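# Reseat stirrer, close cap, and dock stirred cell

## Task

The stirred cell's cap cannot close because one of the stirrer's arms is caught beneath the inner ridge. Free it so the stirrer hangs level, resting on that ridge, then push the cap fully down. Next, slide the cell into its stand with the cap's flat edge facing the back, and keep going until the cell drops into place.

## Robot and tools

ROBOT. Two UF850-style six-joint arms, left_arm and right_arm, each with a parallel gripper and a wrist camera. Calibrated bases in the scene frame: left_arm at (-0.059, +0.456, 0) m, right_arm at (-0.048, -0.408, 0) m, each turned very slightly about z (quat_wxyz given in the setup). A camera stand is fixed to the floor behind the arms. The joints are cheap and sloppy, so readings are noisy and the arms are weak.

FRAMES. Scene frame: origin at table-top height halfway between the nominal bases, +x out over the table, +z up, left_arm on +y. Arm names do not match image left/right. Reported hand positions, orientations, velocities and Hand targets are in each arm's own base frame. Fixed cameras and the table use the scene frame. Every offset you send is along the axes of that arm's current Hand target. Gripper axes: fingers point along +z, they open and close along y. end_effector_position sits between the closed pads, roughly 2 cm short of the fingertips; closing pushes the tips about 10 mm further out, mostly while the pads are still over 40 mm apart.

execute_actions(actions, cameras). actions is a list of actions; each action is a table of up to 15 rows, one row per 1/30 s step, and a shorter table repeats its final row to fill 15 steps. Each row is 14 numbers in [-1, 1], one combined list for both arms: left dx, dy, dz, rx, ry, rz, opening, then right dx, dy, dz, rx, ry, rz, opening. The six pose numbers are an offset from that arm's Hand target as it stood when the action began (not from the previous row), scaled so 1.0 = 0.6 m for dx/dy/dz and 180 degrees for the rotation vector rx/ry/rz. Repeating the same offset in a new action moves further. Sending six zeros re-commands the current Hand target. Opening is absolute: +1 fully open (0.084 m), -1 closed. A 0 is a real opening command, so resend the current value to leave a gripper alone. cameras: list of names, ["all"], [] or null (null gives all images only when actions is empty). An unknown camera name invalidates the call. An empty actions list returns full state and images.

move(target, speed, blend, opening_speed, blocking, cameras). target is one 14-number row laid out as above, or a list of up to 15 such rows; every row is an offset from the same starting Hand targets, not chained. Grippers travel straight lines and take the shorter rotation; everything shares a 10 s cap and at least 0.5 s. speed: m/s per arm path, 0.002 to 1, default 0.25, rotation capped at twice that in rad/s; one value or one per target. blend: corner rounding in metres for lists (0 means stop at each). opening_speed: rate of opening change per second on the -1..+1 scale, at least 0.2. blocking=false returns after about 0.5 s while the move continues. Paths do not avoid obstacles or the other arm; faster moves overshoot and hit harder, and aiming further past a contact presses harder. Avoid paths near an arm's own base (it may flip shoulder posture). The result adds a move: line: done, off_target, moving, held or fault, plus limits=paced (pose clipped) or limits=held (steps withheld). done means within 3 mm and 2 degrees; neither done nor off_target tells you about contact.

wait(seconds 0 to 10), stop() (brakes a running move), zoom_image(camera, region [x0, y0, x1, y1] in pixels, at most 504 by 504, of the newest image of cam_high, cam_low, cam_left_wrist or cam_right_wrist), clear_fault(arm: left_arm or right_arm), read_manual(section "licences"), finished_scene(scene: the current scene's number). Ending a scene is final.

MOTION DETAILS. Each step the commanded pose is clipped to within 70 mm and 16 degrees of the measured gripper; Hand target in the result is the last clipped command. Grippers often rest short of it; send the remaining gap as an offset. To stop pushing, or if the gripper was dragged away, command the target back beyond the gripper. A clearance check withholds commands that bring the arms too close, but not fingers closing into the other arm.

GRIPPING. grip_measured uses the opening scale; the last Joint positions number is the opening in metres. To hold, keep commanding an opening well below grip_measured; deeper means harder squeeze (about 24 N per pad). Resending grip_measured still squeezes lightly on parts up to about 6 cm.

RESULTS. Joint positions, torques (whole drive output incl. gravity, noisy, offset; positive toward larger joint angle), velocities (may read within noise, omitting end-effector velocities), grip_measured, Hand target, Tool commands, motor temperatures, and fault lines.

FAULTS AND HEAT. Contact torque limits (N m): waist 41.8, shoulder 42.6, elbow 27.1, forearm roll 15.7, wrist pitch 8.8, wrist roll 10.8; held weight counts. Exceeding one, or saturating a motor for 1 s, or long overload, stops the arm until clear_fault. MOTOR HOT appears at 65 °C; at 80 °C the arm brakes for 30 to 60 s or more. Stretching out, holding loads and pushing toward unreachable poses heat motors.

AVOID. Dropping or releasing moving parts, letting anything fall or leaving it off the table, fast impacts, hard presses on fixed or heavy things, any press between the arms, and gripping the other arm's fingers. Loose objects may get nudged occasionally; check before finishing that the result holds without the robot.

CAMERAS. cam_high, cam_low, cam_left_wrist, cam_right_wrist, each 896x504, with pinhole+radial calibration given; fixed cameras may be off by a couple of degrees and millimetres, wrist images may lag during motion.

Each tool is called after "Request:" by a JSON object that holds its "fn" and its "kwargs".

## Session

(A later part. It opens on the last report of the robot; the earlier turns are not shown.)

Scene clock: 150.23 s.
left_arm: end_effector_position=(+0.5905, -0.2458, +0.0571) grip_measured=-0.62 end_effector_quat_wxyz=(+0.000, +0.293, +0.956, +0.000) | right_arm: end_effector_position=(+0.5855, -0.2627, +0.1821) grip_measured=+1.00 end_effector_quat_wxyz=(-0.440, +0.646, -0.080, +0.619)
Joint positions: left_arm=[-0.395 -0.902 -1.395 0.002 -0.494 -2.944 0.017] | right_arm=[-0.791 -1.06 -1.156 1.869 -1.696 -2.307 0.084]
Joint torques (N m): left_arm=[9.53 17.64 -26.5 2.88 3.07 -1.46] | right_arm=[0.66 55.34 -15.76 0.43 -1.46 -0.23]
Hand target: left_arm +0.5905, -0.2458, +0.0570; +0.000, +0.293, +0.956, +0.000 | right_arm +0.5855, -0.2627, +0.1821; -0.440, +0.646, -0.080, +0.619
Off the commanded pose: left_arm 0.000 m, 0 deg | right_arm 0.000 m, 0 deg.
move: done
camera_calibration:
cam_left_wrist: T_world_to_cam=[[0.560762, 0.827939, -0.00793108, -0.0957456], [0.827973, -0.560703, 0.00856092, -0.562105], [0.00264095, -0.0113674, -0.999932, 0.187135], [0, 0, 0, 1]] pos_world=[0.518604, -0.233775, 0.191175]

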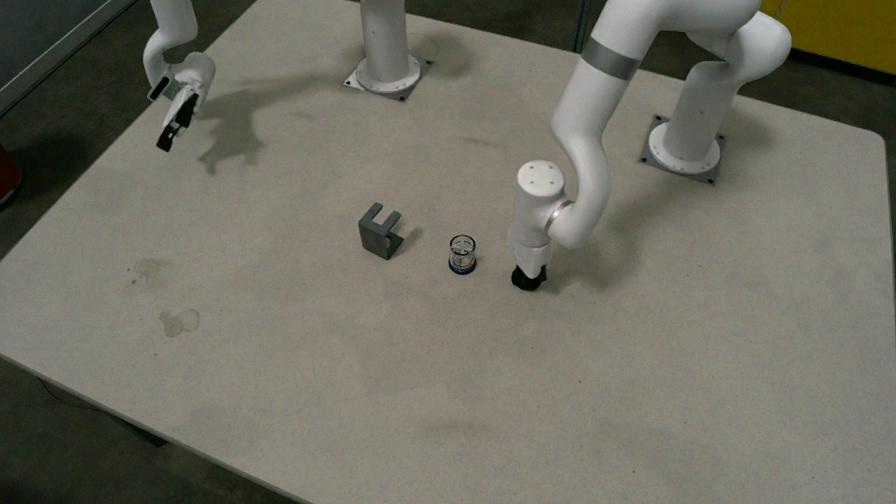

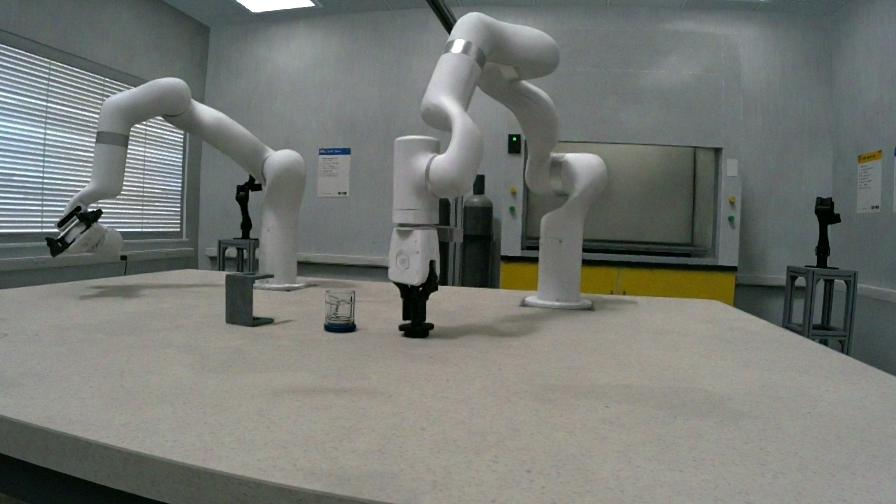

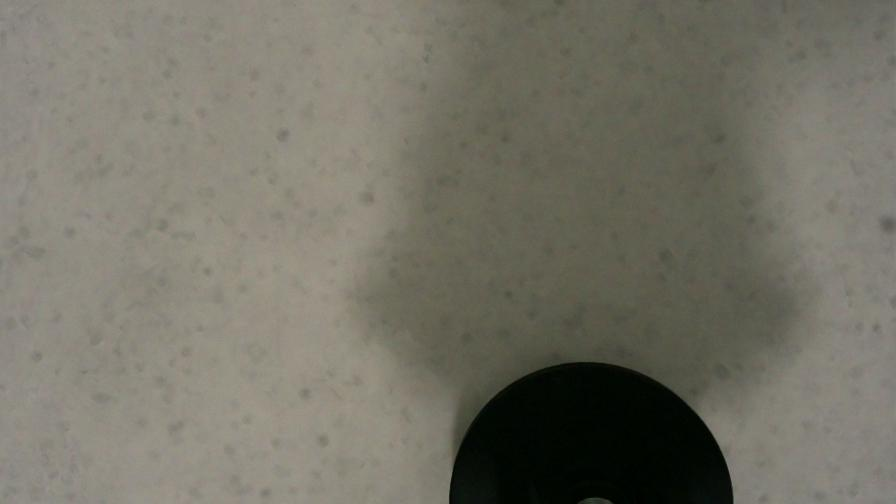

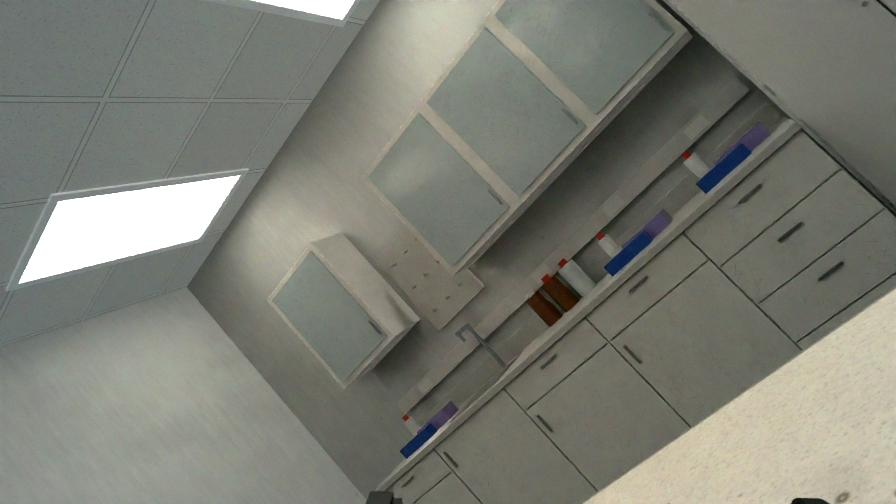

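Request:
{"fn": "move", "kwargs": {"target": [0,0,0.01,0,0,0,-1,0,0,0,0,0,0,1], "speed": 0.02, "cameras": ["cam_low"]}}

Request:
{"fn": "zoom_image", "kwargs": {"camera": "cam_low", "region": [370, 280, 470, 350]}}

Request:
{"fn": "move", "kwargs": {"target": [0,0,0.007,0,0,0,-1,0,0,0,0,0,0,1], "speed": 0.02, "cameras": ["cam_low"]}}

Request:
{"fn": "zoom_image", "kwargs": {"camera": "cam_low", "region": [370, 280, 470, 350]}}

Scene clock: 158.30 s.
left_arm: end_effector_position=(+0.6040, -0.2515, +0.0856) grip_measured=-0.67 end_effector_quat_wxyz=(+0.024, +0.293, +0.956, -0.002) | right_arm: end_effector_position=(+0.5855, -0.2627, +0.1821) grip_measured=+1.00 end_effector_quat_wxyz=(-0.440, +0.646, -0.080, +0.619)
Joint positions: left_arm=[-0.395 -0.859 -1.398 0.002 -0.491 -2.944 0.015] | right_arm=[-0.791 -1.06 -1.156 1.869 -1.696 -2.307 0.084]
Joint torques (N m): left_arm=[0.27 72.15 -14.51 0.66 1.09 0] | right_arm=[0.94 55.89 -15.82 0.44 -1.35 -0.27]
Hand target: left_arm +0.6040, -0.2515, +0.0856; +0.024, +0.293, +0.956, -0.002 (not the last commanded pose) | right_arm +0.5855, -0.2627, +0.1821; -0.440, +0.646, -0.080, +0.619
Tool commands: left_gripper/opening=-1.0 right_gripper/opening=+1.0
Off the commanded pose: left_arm 0.038 m, 3 deg | right_arm 0.000 m, 0 deg.
TORQUE FAULT: the external load on joint 2 (shoulder) of the left arm reached its load limit, and that arm stopped. The contact can be on any part of that arm beyond that joint, not only on its tool. A torque fault puts only its own arm into a fault stop. That arm's remaining commands of this call were not run. The hold on joint 2 (shoulder) of that arm was moved back by the arm itself, up to 3 degrees, as the stop began. That arm is still stopped at the end of this call. While its stop runs, that arm, its gripper or tool too, takes no new command.
CLEAR FAULT: the left arm stays stopped (state 4) until you call clear_fault(arm="left_arm").
End effector pose when the fault began: left_arm: position (+0.5905, -0.2458, +0.0534), quat_wxyz (-0.001, +0.293, +0.956, +0.001)
Joint positions when the fault began: left_arm=[-0.395 -0.909 -1.397 0.002 -0.49 -2.944 0.015]
move: fault (left_arm)
Images, in order (width x height): cam_low 896x504.

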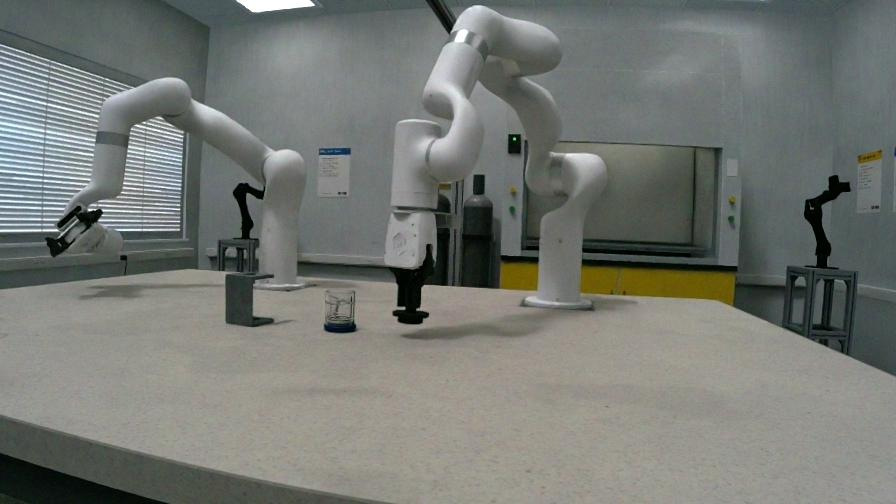

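Scaled by 5.040.

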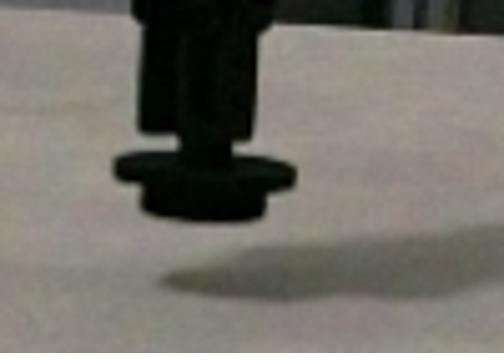

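not run: an earlier result of this reply reported a stop or a fault. Calls in your next reply go to the robot.

Scaled by 5.040.

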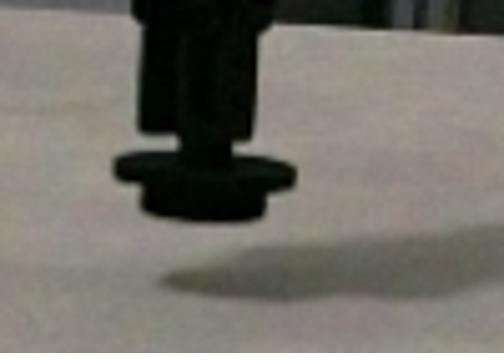

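Request:
{"fn": "clear_fault", "kwargs": {"arm": "left_arm"}}

Request:
{"fn": "move", "kwargs": {"target": [0,0,0.042,0.003,0.015,0,-1,0,0,0,0,0,0,1], "speed": 0.04, "cameras": ["cam_low"]}}

Request:
{"fn": "zoom_image", "kwargs": {"camera": "cam_low", "region": [370, 280, 470, 350]}}

Scene clock: 166.83 s.
left_arm: end_effector_position=(+0.6040, -0.2515, +0.0856) grip_measured=-0.67 end_effector_quat_wxyz=(+0.024, +0.293, +0.956, -0.002) | right_arm: end_effector_position=(+0.5855, -0.2627, +0.1821) grip_measured=+1.00 end_effector_quat_wxyz=(-0.440, +0.646, -0.080, +0.619)
Joint positions: left_arm=[-0.395 -0.859 -1.398 0.002 -0.491 -2.944 0.015] | right_arm=[-0.791 -1.06 -1.156 1.869 -1.696 -2.307 0.084]
Joint torques (N m): left_arm=[0.09 71.05 -14.51 0.21 1.07 0.11] | right_arm=[-0.62 56.05 -15.91 0.31 -1.44 -0.35]
Hand target: left_arm +0.6040, -0.2515, +0.0856; +0.024, +0.293, +0.956, -0.002 (not the last commanded pose) | right_arm +0.5855, -0.2627, +0.1821; -0.440, +0.646, -0.080, +0.619
Tool commands: left_gripper/opening=-1.0 right_gripper/opening=+1.0
Off the commanded pose: left_arm 0.038 m, 3 deg | right_arm 0.000 m, 0 deg.
TORQUE FAULT, CONTINUED: the left arm's stop, for the torque fault of joint 2 (shoulder) that an earlier result reported, is over. The call counts as one of the actions that you can send in this scene. The hold on joint 2 (shoulder) of that arm was moved back by the arm itself, up to 3 degrees, as the stop began. That arm's target is now where it stood when the stop ended, not its last command. That arm keeps its grip as last carried out and accepts commands again: back off and push less far.
CLEAR FAULT: your call cleared the left arm's torque fault. If a joint's load stays at its limit, that arm stops again at once.

Scene clock: 167.83 s.
left_arm: end_effector_position=(+0.6051, -0.2519, +0.0605) grip_measured=-0.67 end_effector_quat_wxyz=(+0.000, +0.293, +0.956, +0.001) | right_arm: end_effector_position=(+0.5855, -0.2627, +0.1821) grip_measured=+1.00 end_effector_quat_wxyz=(-0.440, +0.646, -0.080, +0.619)
Joint positions: left_arm=[-0.395 -0.927 -1.453 0.002 -0.526 -2.944 0.015] | right_arm=[-0.791 -1.06 -1.156 1.869 -1.696 -2.307 0.084]
Joint torques (N m): left_arm=[-0.25 21.88 -29.66 2.66 -1.77 -1.14] | right_arm=[-0.17 55.01 -15.78 0.35 -1.4 -0.32]
Hand target: left_arm +0.6051, -0.2519, +0.0604; +0.000, +0.293, +0.956, +0.001 | right_arm +0.5855, -0.2627, +0.1821; -0.440, +0.646, -0.080, +0.619
Off the commanded pose: left_arm 0.000 m, 0 deg | right_arm 0.000 m, 0 deg.
move: done
Images, in order (width x height): cam_low 896x504.

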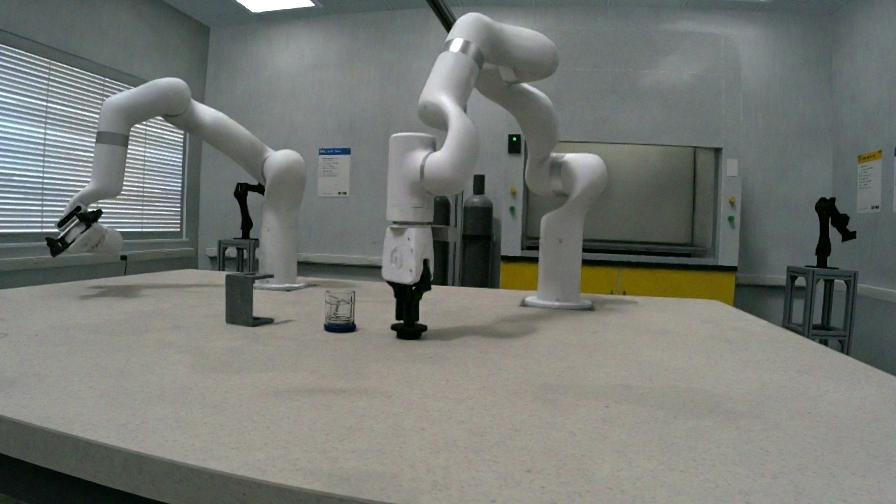

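Scaled by 5.040.

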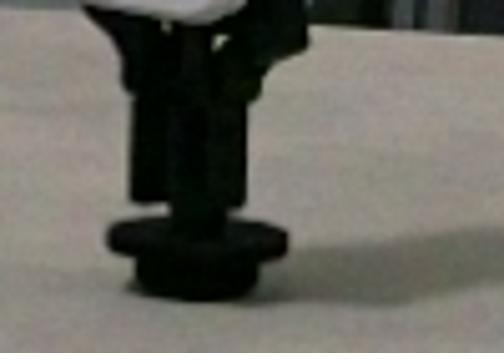

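Request:
{"fn": "move", "kwargs": {"target": [0,0,0.004,0,0,0,-1,0,0,0,0,0,0,1], "speed": 0.02}}

Request:
{"fn": "move", "kwargs": {"target": [0,0,0.0015,0,0,0,-1,0,0,0,0,0,0,1], "speed": 0.02}}

Scene clock: 171.57 s.
left_arm: end_effector_position=(+0.6051, -0.2519, +0.0581) grip_measured=-0.67 end_effector_quat_wxyz=(+0.000, +0.293, +0.956, +0.001) | right_arm: end_effector_position=(+0.5855, -0.2627, +0.1821) grip_measured=+1.00 end_effector_quat_wxyz=(-0.440, +0.646, -0.080, +0.619)
Joint positions: left_arm=[-0.395 -0.931 -1.454 0.002 -0.523 -2.944 0.015] | right_arm=[-0.791 -1.06 -1.156 1.869 -1.696 -2.307 0.084]
Joint torques (N m): left_arm=[0.23 21.39 -29.28 2.94 1.51 -1.39] | right_arm=[0.68 55.37 -15.7 0.39 -1.44 -0.25]
Hand target: left_arm +0.6051, -0.2519, +0.0580; +0.000, +0.293, +0.956, +0.001 | right_arm +0.5855, -0.2627, +0.1821; -0.440, +0.646, -0.080, +0.619
Off the commanded pose: left_arm 0.000 m, 0 deg | right_arm 0.000 m, 0 deg.
move: done

Scene clock: 172.27 s.
left_arm: end_effector_position=(+0.6051, -0.2519, +0.0572) grip_measured=-0.67 end_effector_quat_wxyz=(+0.000, +0.293, +0.956, +0.001) | right_arm: end_effector_position=(+0.5855, -0.2627, +0.1821) grip_measured=+1.00 end_effector_quat_wxyz=(-0.440, +0.646, -0.080, +0.619)
Joint positions: left_arm=[-0.395 -0.933 -1.454 0.002 -0.522 -2.944 0.015] | right_arm=[-0.791 -1.06 -1.156 1.869 -1.696 -2.307 0.084]
Joint torques (N m): left_arm=[0.78 22.62 -28.91 3.26 1.6 -1.45] | right_arm=[-0.42 55.1 -15.65 -0.16 -1.44 -0.39]
Hand target: left_arm +0.6051, -0.2519, +0.0571; +0.000, +0.293, +0.956, +0.001 | right_arm +0.5855, -0.2627, +0.1821; -0.440, +0.646, -0.080, +0.619
Off the commanded pose: left_arm 0.000 m, 0 deg | right_arm 0.000 m, 0 deg.
move: done

Request:
{"fn": "move", "kwargs": {"target": [0,0,0.002,0,0,0,-1,0,0,0,0,0,0,1], "speed": 0.02}}

Request:
{"fn": "move", "kwargs": {"target": [0,0,0.002,0,0,0,-1,0,0,0,0,0,0,1], "speed": 0.02, "cameras": ["cam_low"]}}

Request:
{"fn": "zoom_image", "kwargs": {"camera": "cam_low", "region": [370, 280, 470, 350]}}

Scene clock: 176.90 s.
left_arm: end_effector_position=(+0.6053, -0.2520, +0.0563) grip_measured=-0.67 end_effector_quat_wxyz=(+0.000, +0.293, +0.956, +0.001) | right_arm: end_effector_position=(+0.5855, -0.2627, +0.1821) grip_measured=+1.00 end_effector_quat_wxyz=(-0.440, +0.646, -0.080, +0.619)
Joint positions: left_arm=[-0.395 -0.934 -1.455 0.002 -0.52 -2.944 0.015] | right_arm=[-0.791 -1.06 -1.156 1.869 -1.696 -2.307 0.084]
Joint torques (N m): left_arm=[4.03 15.63 -22.61 3.46 1.53 -1.28] | right_arm=[0.31 55.08 -16.24 0.66 -1.39 -0.36]
Hand target: left_arm +0.6051, -0.2519, +0.0559; +0.000, +0.293, +0.956, +0.001 | right_arm +0.5855, -0.2627, +0.1821; -0.440, +0.646, -0.080, +0.619
Off the commanded pose: left_arm 0.000 m, 0 deg | right_arm 0.000 m, 0 deg.
move: done

Scene clock: 177.60 s.
left_arm: end_effector_position=(+0.6055, -0.2521, +0.0556) grip_measured=-0.67 end_effector_quat_wxyz=(+0.000, +0.293, +0.956, +0.000) | right_arm: end_effector_position=(+0.5855, -0.2627, +0.1821) grip_measured=+1.00 end_effector_quat_wxyz=(-0.440, +0.646, -0.080, +0.619)
Joint positions: left_arm=[-0.395 -0.936 -1.455 0.002 -0.519 -2.944 0.015] | right_arm=[-0.791 -1.06 -1.156 1.869 -1.696 -2.307 0.084]
Joint torques (N m): left_arm=[5.55 9.11 -15.61 3.09 1.57 -1.41] | right_arm=[-0.06 55.44 -15.88 0.23 -1.41 -0.33]
Hand target: left_arm +0.6051, -0.2519, +0.0547; +0.000, +0.293, +0.956, +0.001 | right_arm +0.5855, -0.2627, +0.1821; -0.440, +0.646, -0.080, +0.619
Off the commanded pose: left_arm 0.001 m, 0 deg | right_arm 0.000 m, 0 deg.
move: done
Images, in order (width x height): cam_low 896x504.

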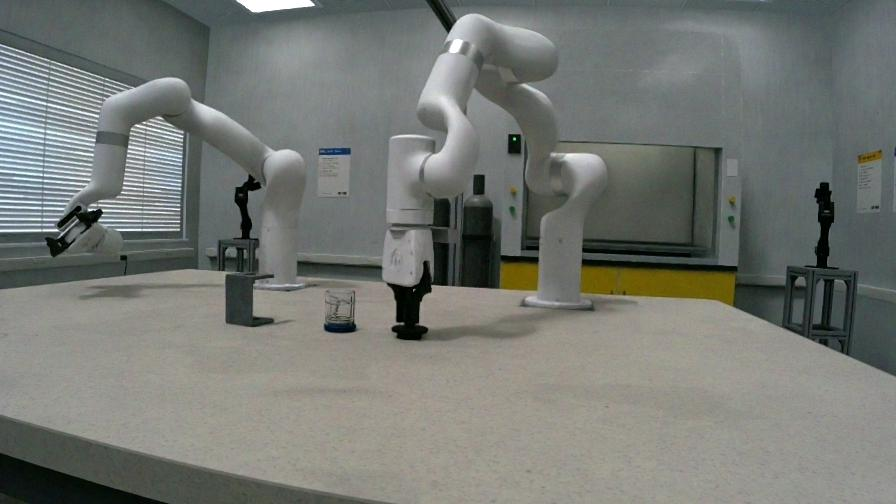

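Scaled by 5.040.

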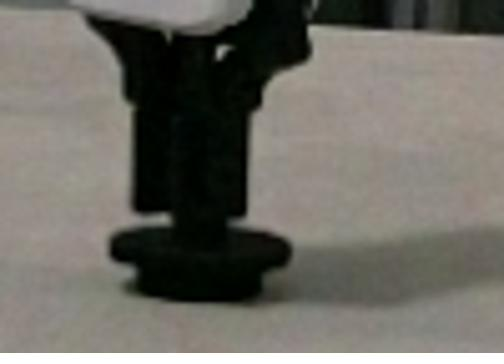

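Request:
{"fn": "move", "kwargs": {"target": [0,0,-0.003,0,0,0,-1,0,0,0,0,0,0,1], "speed": 0.02}}

Request:
{"fn": "move", "kwargs": {"target": [0,0,0,0,0,0,0,0,0,0,0,0,0,1], "opening_speed": 0.8}}

Request:
{"fn": "move", "kwargs": {"target": [0,0,-0.2,0,0,0,0,0,0,0,0,0,0,1], "cameras": ["all"]}}

Request:
{"fn": "zoom_image", "kwargs": {"camera": "cam_high", "region": [420, 200, 580, 320]}}

Scene clock: 183.17 s.
left_arm: end_effector_position=(+0.6050, -0.2519, +0.0563) grip_measured=-0.67 end_effector_quat_wxyz=(+0.000, +0.293, +0.956, +0.001) | right_arm: end_effector_position=(+0.5855, -0.2627, +0.1821) grip_measured=+1.00 end_effector_quat_wxyz=(-0.440, +0.646, -0.080, +0.619)
Joint positions: left_arm=[-0.395 -0.934 -1.454 0.002 -0.521 -2.944 0.015] | right_arm=[-0.791 -1.06 -1.156 1.869 -1.696 -2.307 0.084]
Joint torques (N m): left_arm=[8.2 63.93 -5.15 2.76 -1.37 -1.22] | right_arm=[0.58 54.94 -15.82 0.2 -1.48 -0.43]
Hand target: left_arm +0.6051, -0.2519, +0.0565; +0.000, +0.293, +0.956, +0.001 | right_arm +0.5855, -0.2627, +0.1821; -0.440, +0.646, -0.080, +0.619
Off the commanded pose: left_arm 0.000 m, 0 deg | right_arm 0.000 m, 0 deg.
move: done

Scene clock: 184.67 s.
left_arm: end_effector_position=(+0.6051, -0.2519, +0.0565) grip_measured=-0.01 end_effector_quat_wxyz=(+0.000, +0.293, +0.956, +0.001) | right_arm: end_effector_position=(+0.5855, -0.2627, +0.1821) grip_measured=+1.00 end_effector_quat_wxyz=(-0.440, +0.646, -0.080, +0.619)
Joint positions: left_arm=[-0.395 -0.934 -1.454 0.002 -0.521 -2.944 0.044] | right_arm=[-0.791 -1.06 -1.156 1.869 -1.696 -2.307 0.084]
Joint torques (N m): left_arm=[7.11 67.95 -18.67 2.19 -1.24 -1.07] | right_arm=[0.18 55.81 -15.9 0.24 -1.38 -0.35]
Hand target: left_arm +0.6051, -0.2519, +0.0565; +0.000, +0.293, +0.956, +0.001 | right_arm +0.5855, -0.2627, +0.1821; -0.440, +0.646, -0.080, +0.619
Off the commanded pose: left_arm 0.000 m, 0 deg | right_arm 0.000 m, 0 deg.
move: done

Scene clock: 185.63 s.
left_arm: end_effector_position=(+0.6051, -0.2520, +0.1764) grip_measured=-0.01 end_effector_quat_wxyz=(+0.000, +0.293, +0.956, +0.001) | right_arm: end_effector_position=(+0.5855, -0.2627, +0.1821) grip_measured=+1.00 end_effector_quat_wxyz=(-0.440, +0.646, -0.080, +0.619)
Joint positions: left_arm=[-0.395 -0.75 -1.452 0.002 -0.703 -2.944 0.044] | right_arm=[-0.791 -1.06 -1.156 1.869 -1.696 -2.307 0.084]
Joint torques (N m): left_arm=[-7.66 70.04 -31.18 -2.31 -1.88 1.07] | right_arm=[0.33 56.37 -15.2 -0.12 -1.46 -0.34]
Hand target: left_arm +0.6051, -0.2520, +0.1765; +0.000, +0.293, +0.956, +0.001 | right_arm +0.5855, -0.2627, +0.1821; -0.440, +0.646, -0.080, +0.619
Off the commanded pose: left_arm 0.000 m, 0 deg | right_arm 0.000 m, 0 deg.
move: done
camera_calibration:
cam_left_wrist: T_world_to_cam=[[0.560647, 0.828019, -0.00773713, -0.0979159], [0.82805, -0.560587, 0.00866896, -0.578682], [0.00284072, -0.011267, -0.999932, 0.306238], [0, 0, 0, 1]] pos_world=[0.533204, -0.239875, 0.310476]

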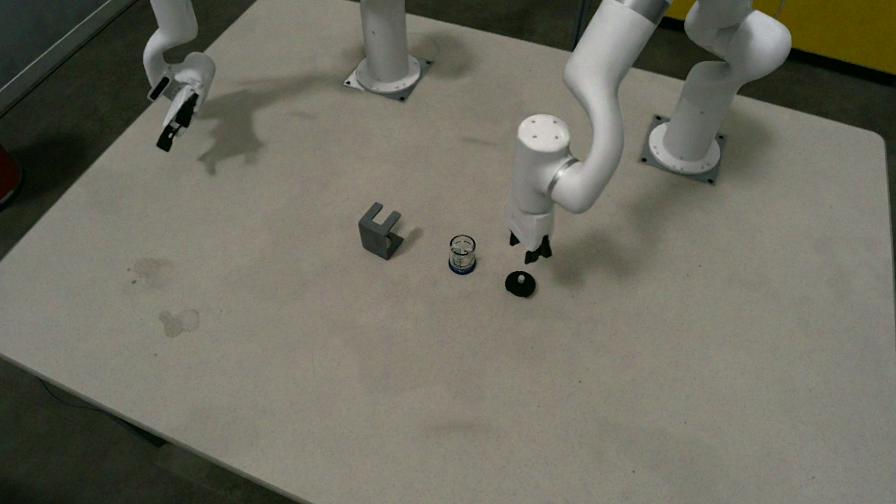

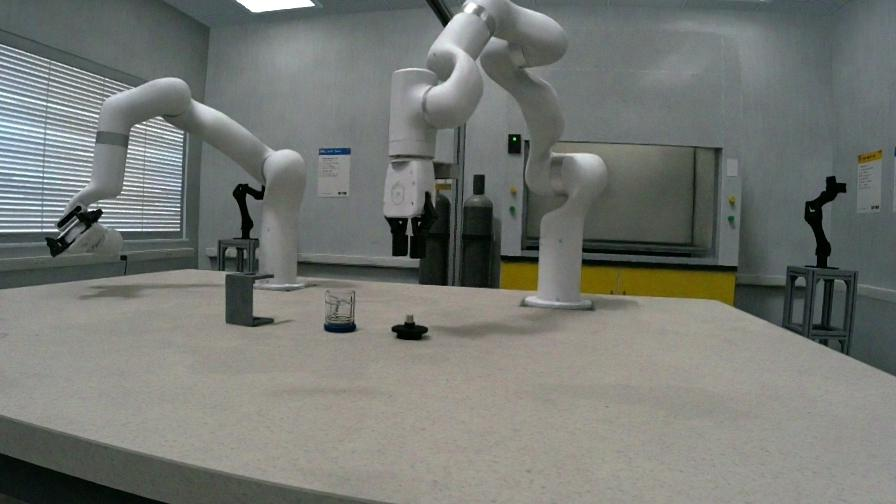

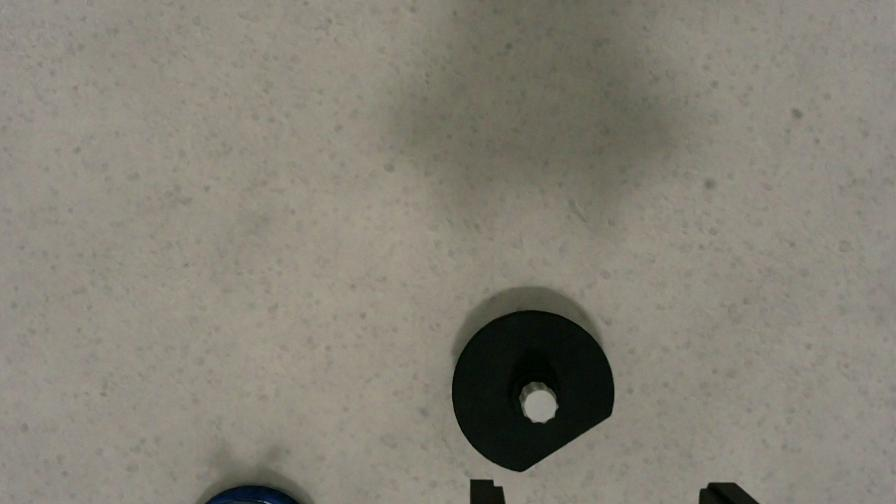

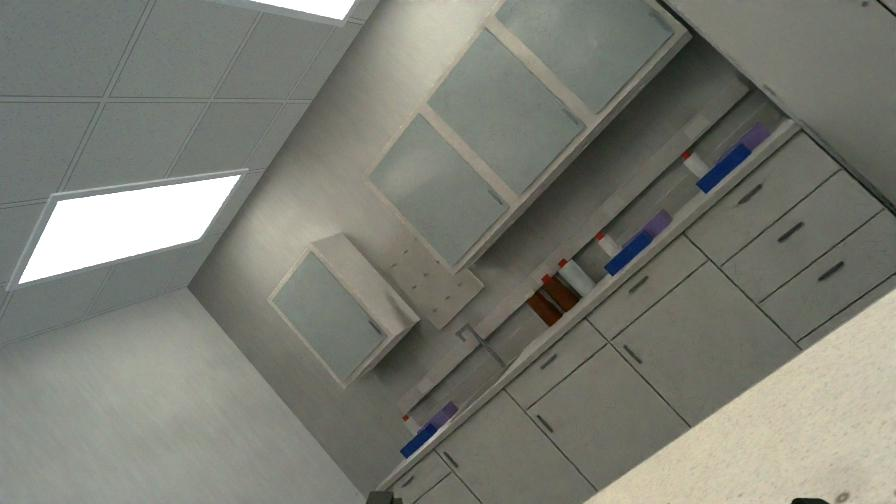

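Scaled by 3.150.

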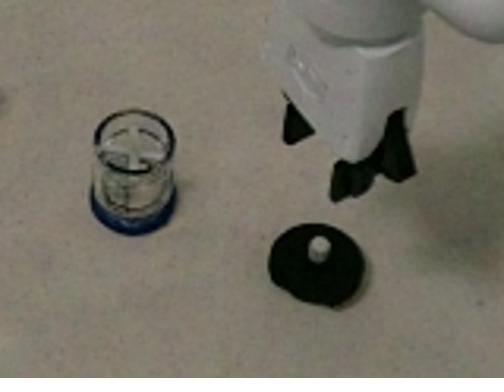

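Request:
{"fn": "move", "kwargs": {"target": [-0.078,-0.321,0.06,0,0,0.811,0,0,0,0,0,0,0,1], "cameras": ["cam_left_wrist"]}}

Request:
{"fn": "zoom_image", "kwargs": {"camera": "cam_left_wrist", "region": [300, 120, 600, 400]}}

Scene clock: 197.20 s.
left_arm: end_effector_position=(+0.5361, -0.4378, +0.1403) grip_measured=-0.01 end_effector_quat_wxyz=(-0.001, +1.000, +0.000, +0.000) | right_arm: end_effector_position=(+0.5855, -0.2627, +0.1821) grip_measured=+1.00 end_effector_quat_wxyz=(-0.440, +0.646, -0.080, +0.619)
Joint positions: left_arm=[-0.685 -0.884 -1.591 0.001 -0.708 -0.686 0.044] | right_arm=[-0.791 -1.06 -1.156 1.869 -1.696 -2.307 0.084]
Joint torques (N m): left_arm=[-10.4 21.49 -31.28 -2.08 -1.63 1.47] | right_arm=[0.61 56 -15.6 0.27 -1.4 -0.46]
Hand target: left_arm +0.5361, -0.4378, +0.1403; -0.001, +1.000, +0.000, +0.000 | right_arm +0.5855, -0.2627, +0.1821; -0.440, +0.646, -0.080, +0.619
Off the commanded pose: left_arm 0.000 m, 0 deg | right_arm 0.000 m, 0 deg.
move: done
camera_calibration:
cam_left_wrist: T_world_to_cam=[[-0.00138081, -0.999951, -0.00978834, -0.404265], [-0.999956, 0.00128942, 0.00933646, 0.600497], [-0.00932338, 0.0098008, -0.999909, 0.283961], [0, 0, 0, 1]] pos_world=[0.602559, -0.407802, 0.274371]
Images, in order (width x height): cam_left_wrist 896x504.

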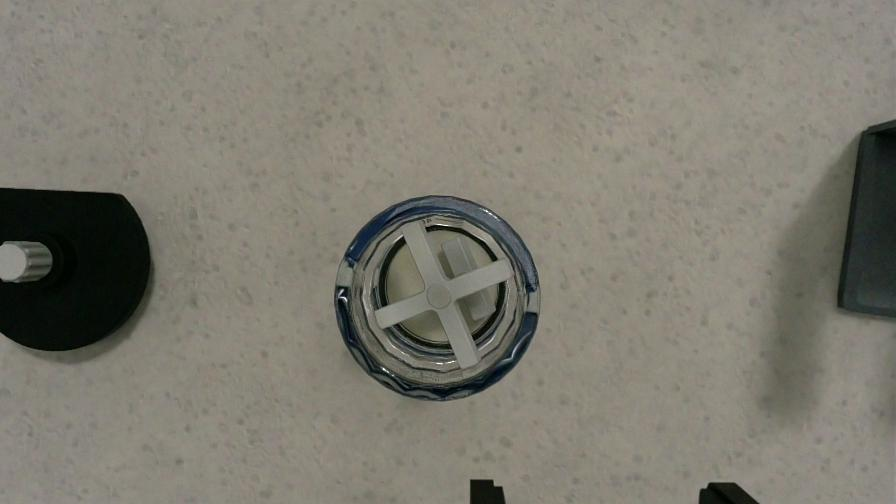

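Scaled by 1.680.

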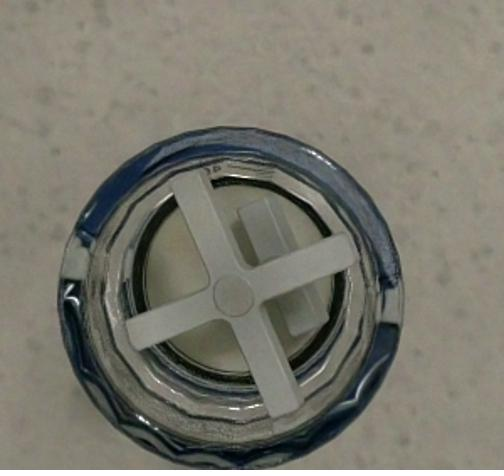

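Request:
{"fn": "move", "kwargs": {"target": [-0.112,0.05,0.15,0,0.38,0,0,0,0,0,0,0,0,1], "cameras": ["cam_left_wrist"]}}

Request:
{"fn": "zoom_image", "kwargs": {"camera": "cam_left_wrist", "region": [300, 120, 600, 400]}}

Scene clock: 211.20 s.
left_arm: end_effector_position=(+0.4689, -0.4677, +0.0503) grip_measured=-0.01 end_effector_quat_wxyz=(+0.000, +0.827, -0.001, +0.562) | right_arm: end_effector_position=(+0.5855, -0.2627, +0.1821) grip_measured=+1.00 end_effector_quat_wxyz=(-0.440, +0.646, -0.080, +0.619)
Joint positions: left_arm=[-1.094 -1.067 -1.15 2.017 -1.157 -3.06 0.044] | right_arm=[-0.791 -1.06 -1.156 1.869 -1.696 -2.307 0.084]
Joint torques (N m): left_arm=[-10.38 20.59 -21.97 -1.93 -3.91 -1.41] | right_arm=[-0.13 54.92 -15.88 0.36 -1.6 -0.49]
Hand target: left_arm +0.4689, -0.4677, +0.0503; +0.000, +0.827, -0.001, +0.562 | right_arm +0.5855, -0.2627, +0.1821; -0.440, +0.646, -0.080, +0.619
Off the commanded pose: left_arm 0.000 m, 0 deg | right_arm 0.000 m, 0 deg.
move: done
camera_calibration:
cam_left_wrist: T_world_to_cam=[[0.00718027, -0.999961, -0.00517919, -0.439394], [-0.376766, 0.00209232, -0.926306, 0.289407], [0.926281, 0.00860247, -0.376736, -0.276949], [0, 0, 0, 1]] pos_world=[0.368726, -0.4376, 0.161468]
Images, in order (width x height): cam_left_wrist 896x504.

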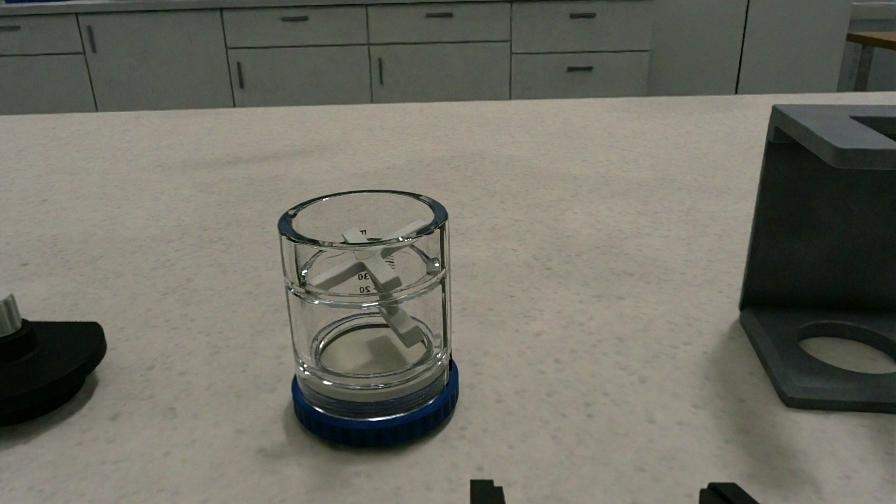

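Scaled by 1.680.

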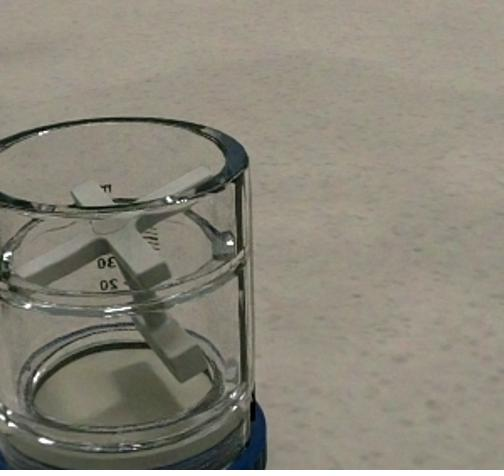

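Request:
{"fn": "move", "kwargs": {"target": [[0.155,0,-0.061,0,-0.38,0,-0.2,0,0,0,0,0,0,1],[0.243,-0.101,0.117,0,-0.38,0,-0.71,0,0,0,0,0,0,1]]}}

Request:
{"fn": "move", "kwargs": {"target": [0,0,0.05,0,0,0.384,-0.71,0,0,0,0,0,0,1], "cameras": ["all"]}}

Request:
{"fn": "zoom_image", "kwargs": {"camera": "cam_low", "region": [290, 230, 390, 340]}}

Request:
{"fn": "zoom_image", "kwargs": {"camera": "cam_high", "region": [400, 170, 520, 290]}}

Request:
{"fn": "zoom_image", "kwargs": {"camera": "cam_left_wrist", "region": [400, 250, 800, 504]}}

Scene clock: 280.27 s.
left_arm: end_effector_position=(+0.5878, -0.4072, +0.1601) grip_measured=-0.73 end_effector_quat_wxyz=(-0.001, +1.000, +0.000, +0.000) | right_arm: end_effector_position=(+0.5855, -0.2627, +0.1821) grip_measured=+1.00 end_effector_quat_wxyz=(-0.440, +0.646, -0.080, +0.619)
Joint positions: left_arm=[-0.606 -0.915 -1.695 0.001 -0.781 -0.607 0.012] | right_arm=[-0.791 -1.06 -1.156 1.869 -1.696 -2.307 0.084]
Joint torques (N m): left_arm=[7.6 22.3 -32.24 -1.97 -1.58 1.31] | right_arm=[0.1 55.2 -15.49 0.18 -1.57 -0.58]
Hand target: left_arm +0.5878, -0.4072, +0.1601; -0.001, +1.000, +0.000, +0.000 | right_arm +0.5855, -0.2627, +0.1821; -0.440, +0.646, -0.080, +0.619
Off the commanded pose: left_arm 0.000 m, 0 deg | right_arm 0.000 m, 0 deg.
move: done

Scene clock: 283.20 s.
left_arm: end_effector_position=(+0.5878, -0.4072, +0.1301) grip_measured=-0.73 end_effector_quat_wxyz=(+0.000, +0.823, -0.567, +0.000) | right_arm: end_effector_position=(+0.5855, -0.2627, +0.1821) grip_measured=+1.00 end_effector_quat_wxyz=(-0.440, +0.646, -0.080, +0.619)
Joint positions: left_arm=[-0.606 -0.954 -1.69 0.001 -0.736 0.6 0.012] | right_arm=[-0.791 -1.06 -1.156 1.869 -1.696 -2.307 0.084]
Joint torques (N m): left_arm=[7.44 23.4 -11.11 -1.97 1.87 1.56] | right_arm=[0.9 55.51 -15.51 -0.05 -1.57 -0.57]
Hand target: left_arm +0.5878, -0.4072, +0.1301; +0.000, +0.823, -0.567, +0.000 | right_arm +0.5855, -0.2627, +0.1821; -0.440, +0.646, -0.080, +0.619
Off the commanded pose: left_arm 0.000 m, 0 deg | right_arm 0.000 m, 0 deg.
move: done
camera_calibration:
cam_left_wrist: T_world_to_cam=[[-0.934824, -0.354995, -0.00913816, 0.437494], [-0.355079, 0.934778, 0.010387, 0.65314], [0.00485484, 0.0129547, -0.999904, 0.266885], [0, 0, 0, 1]] pos_world=[0.639601, -0.45869, 0.264073]

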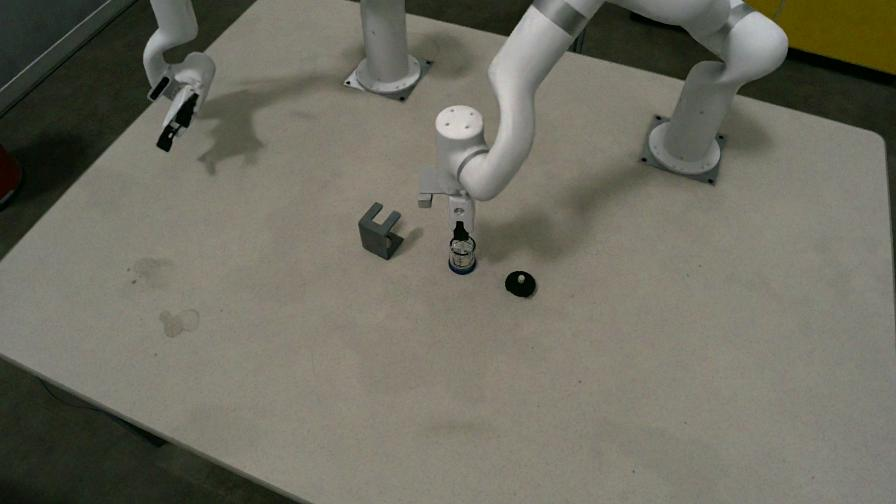

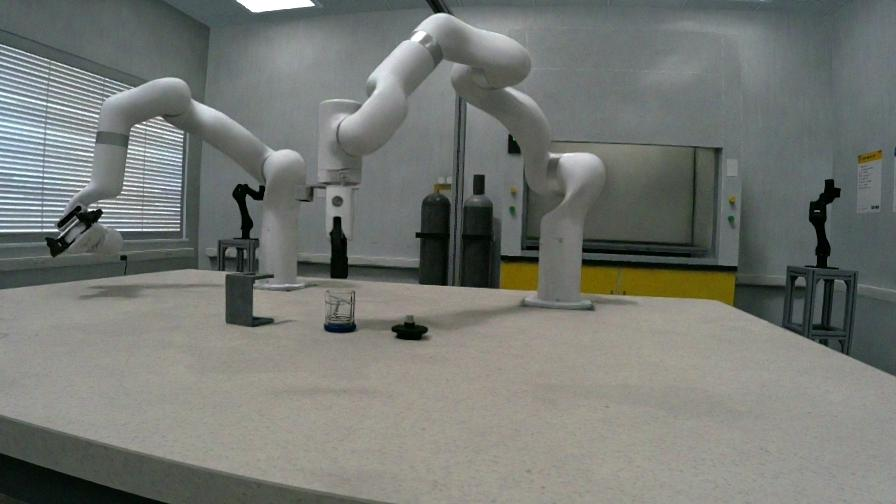

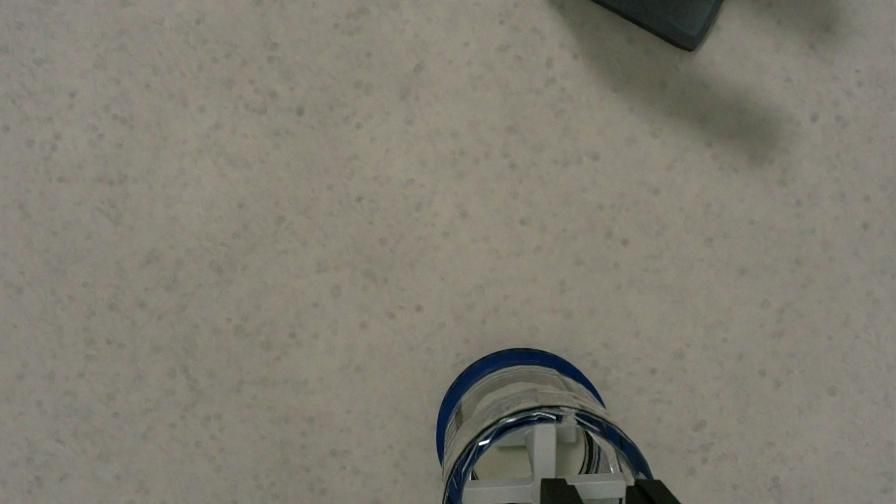

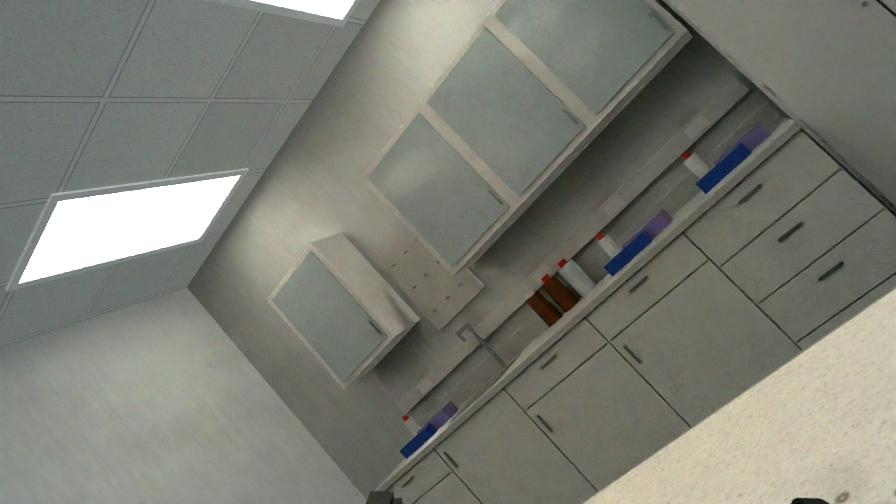

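Scaled by 4.582.

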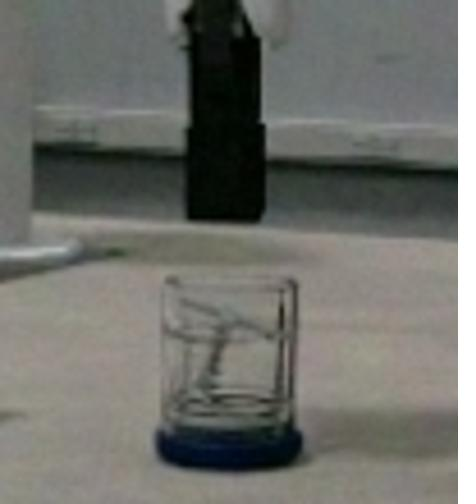

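Scaled by 4.200.

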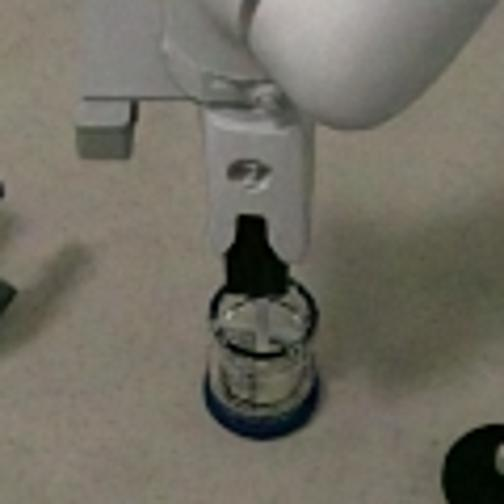

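Scaled by 1.260.

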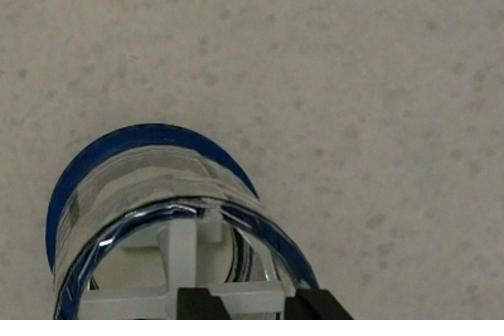

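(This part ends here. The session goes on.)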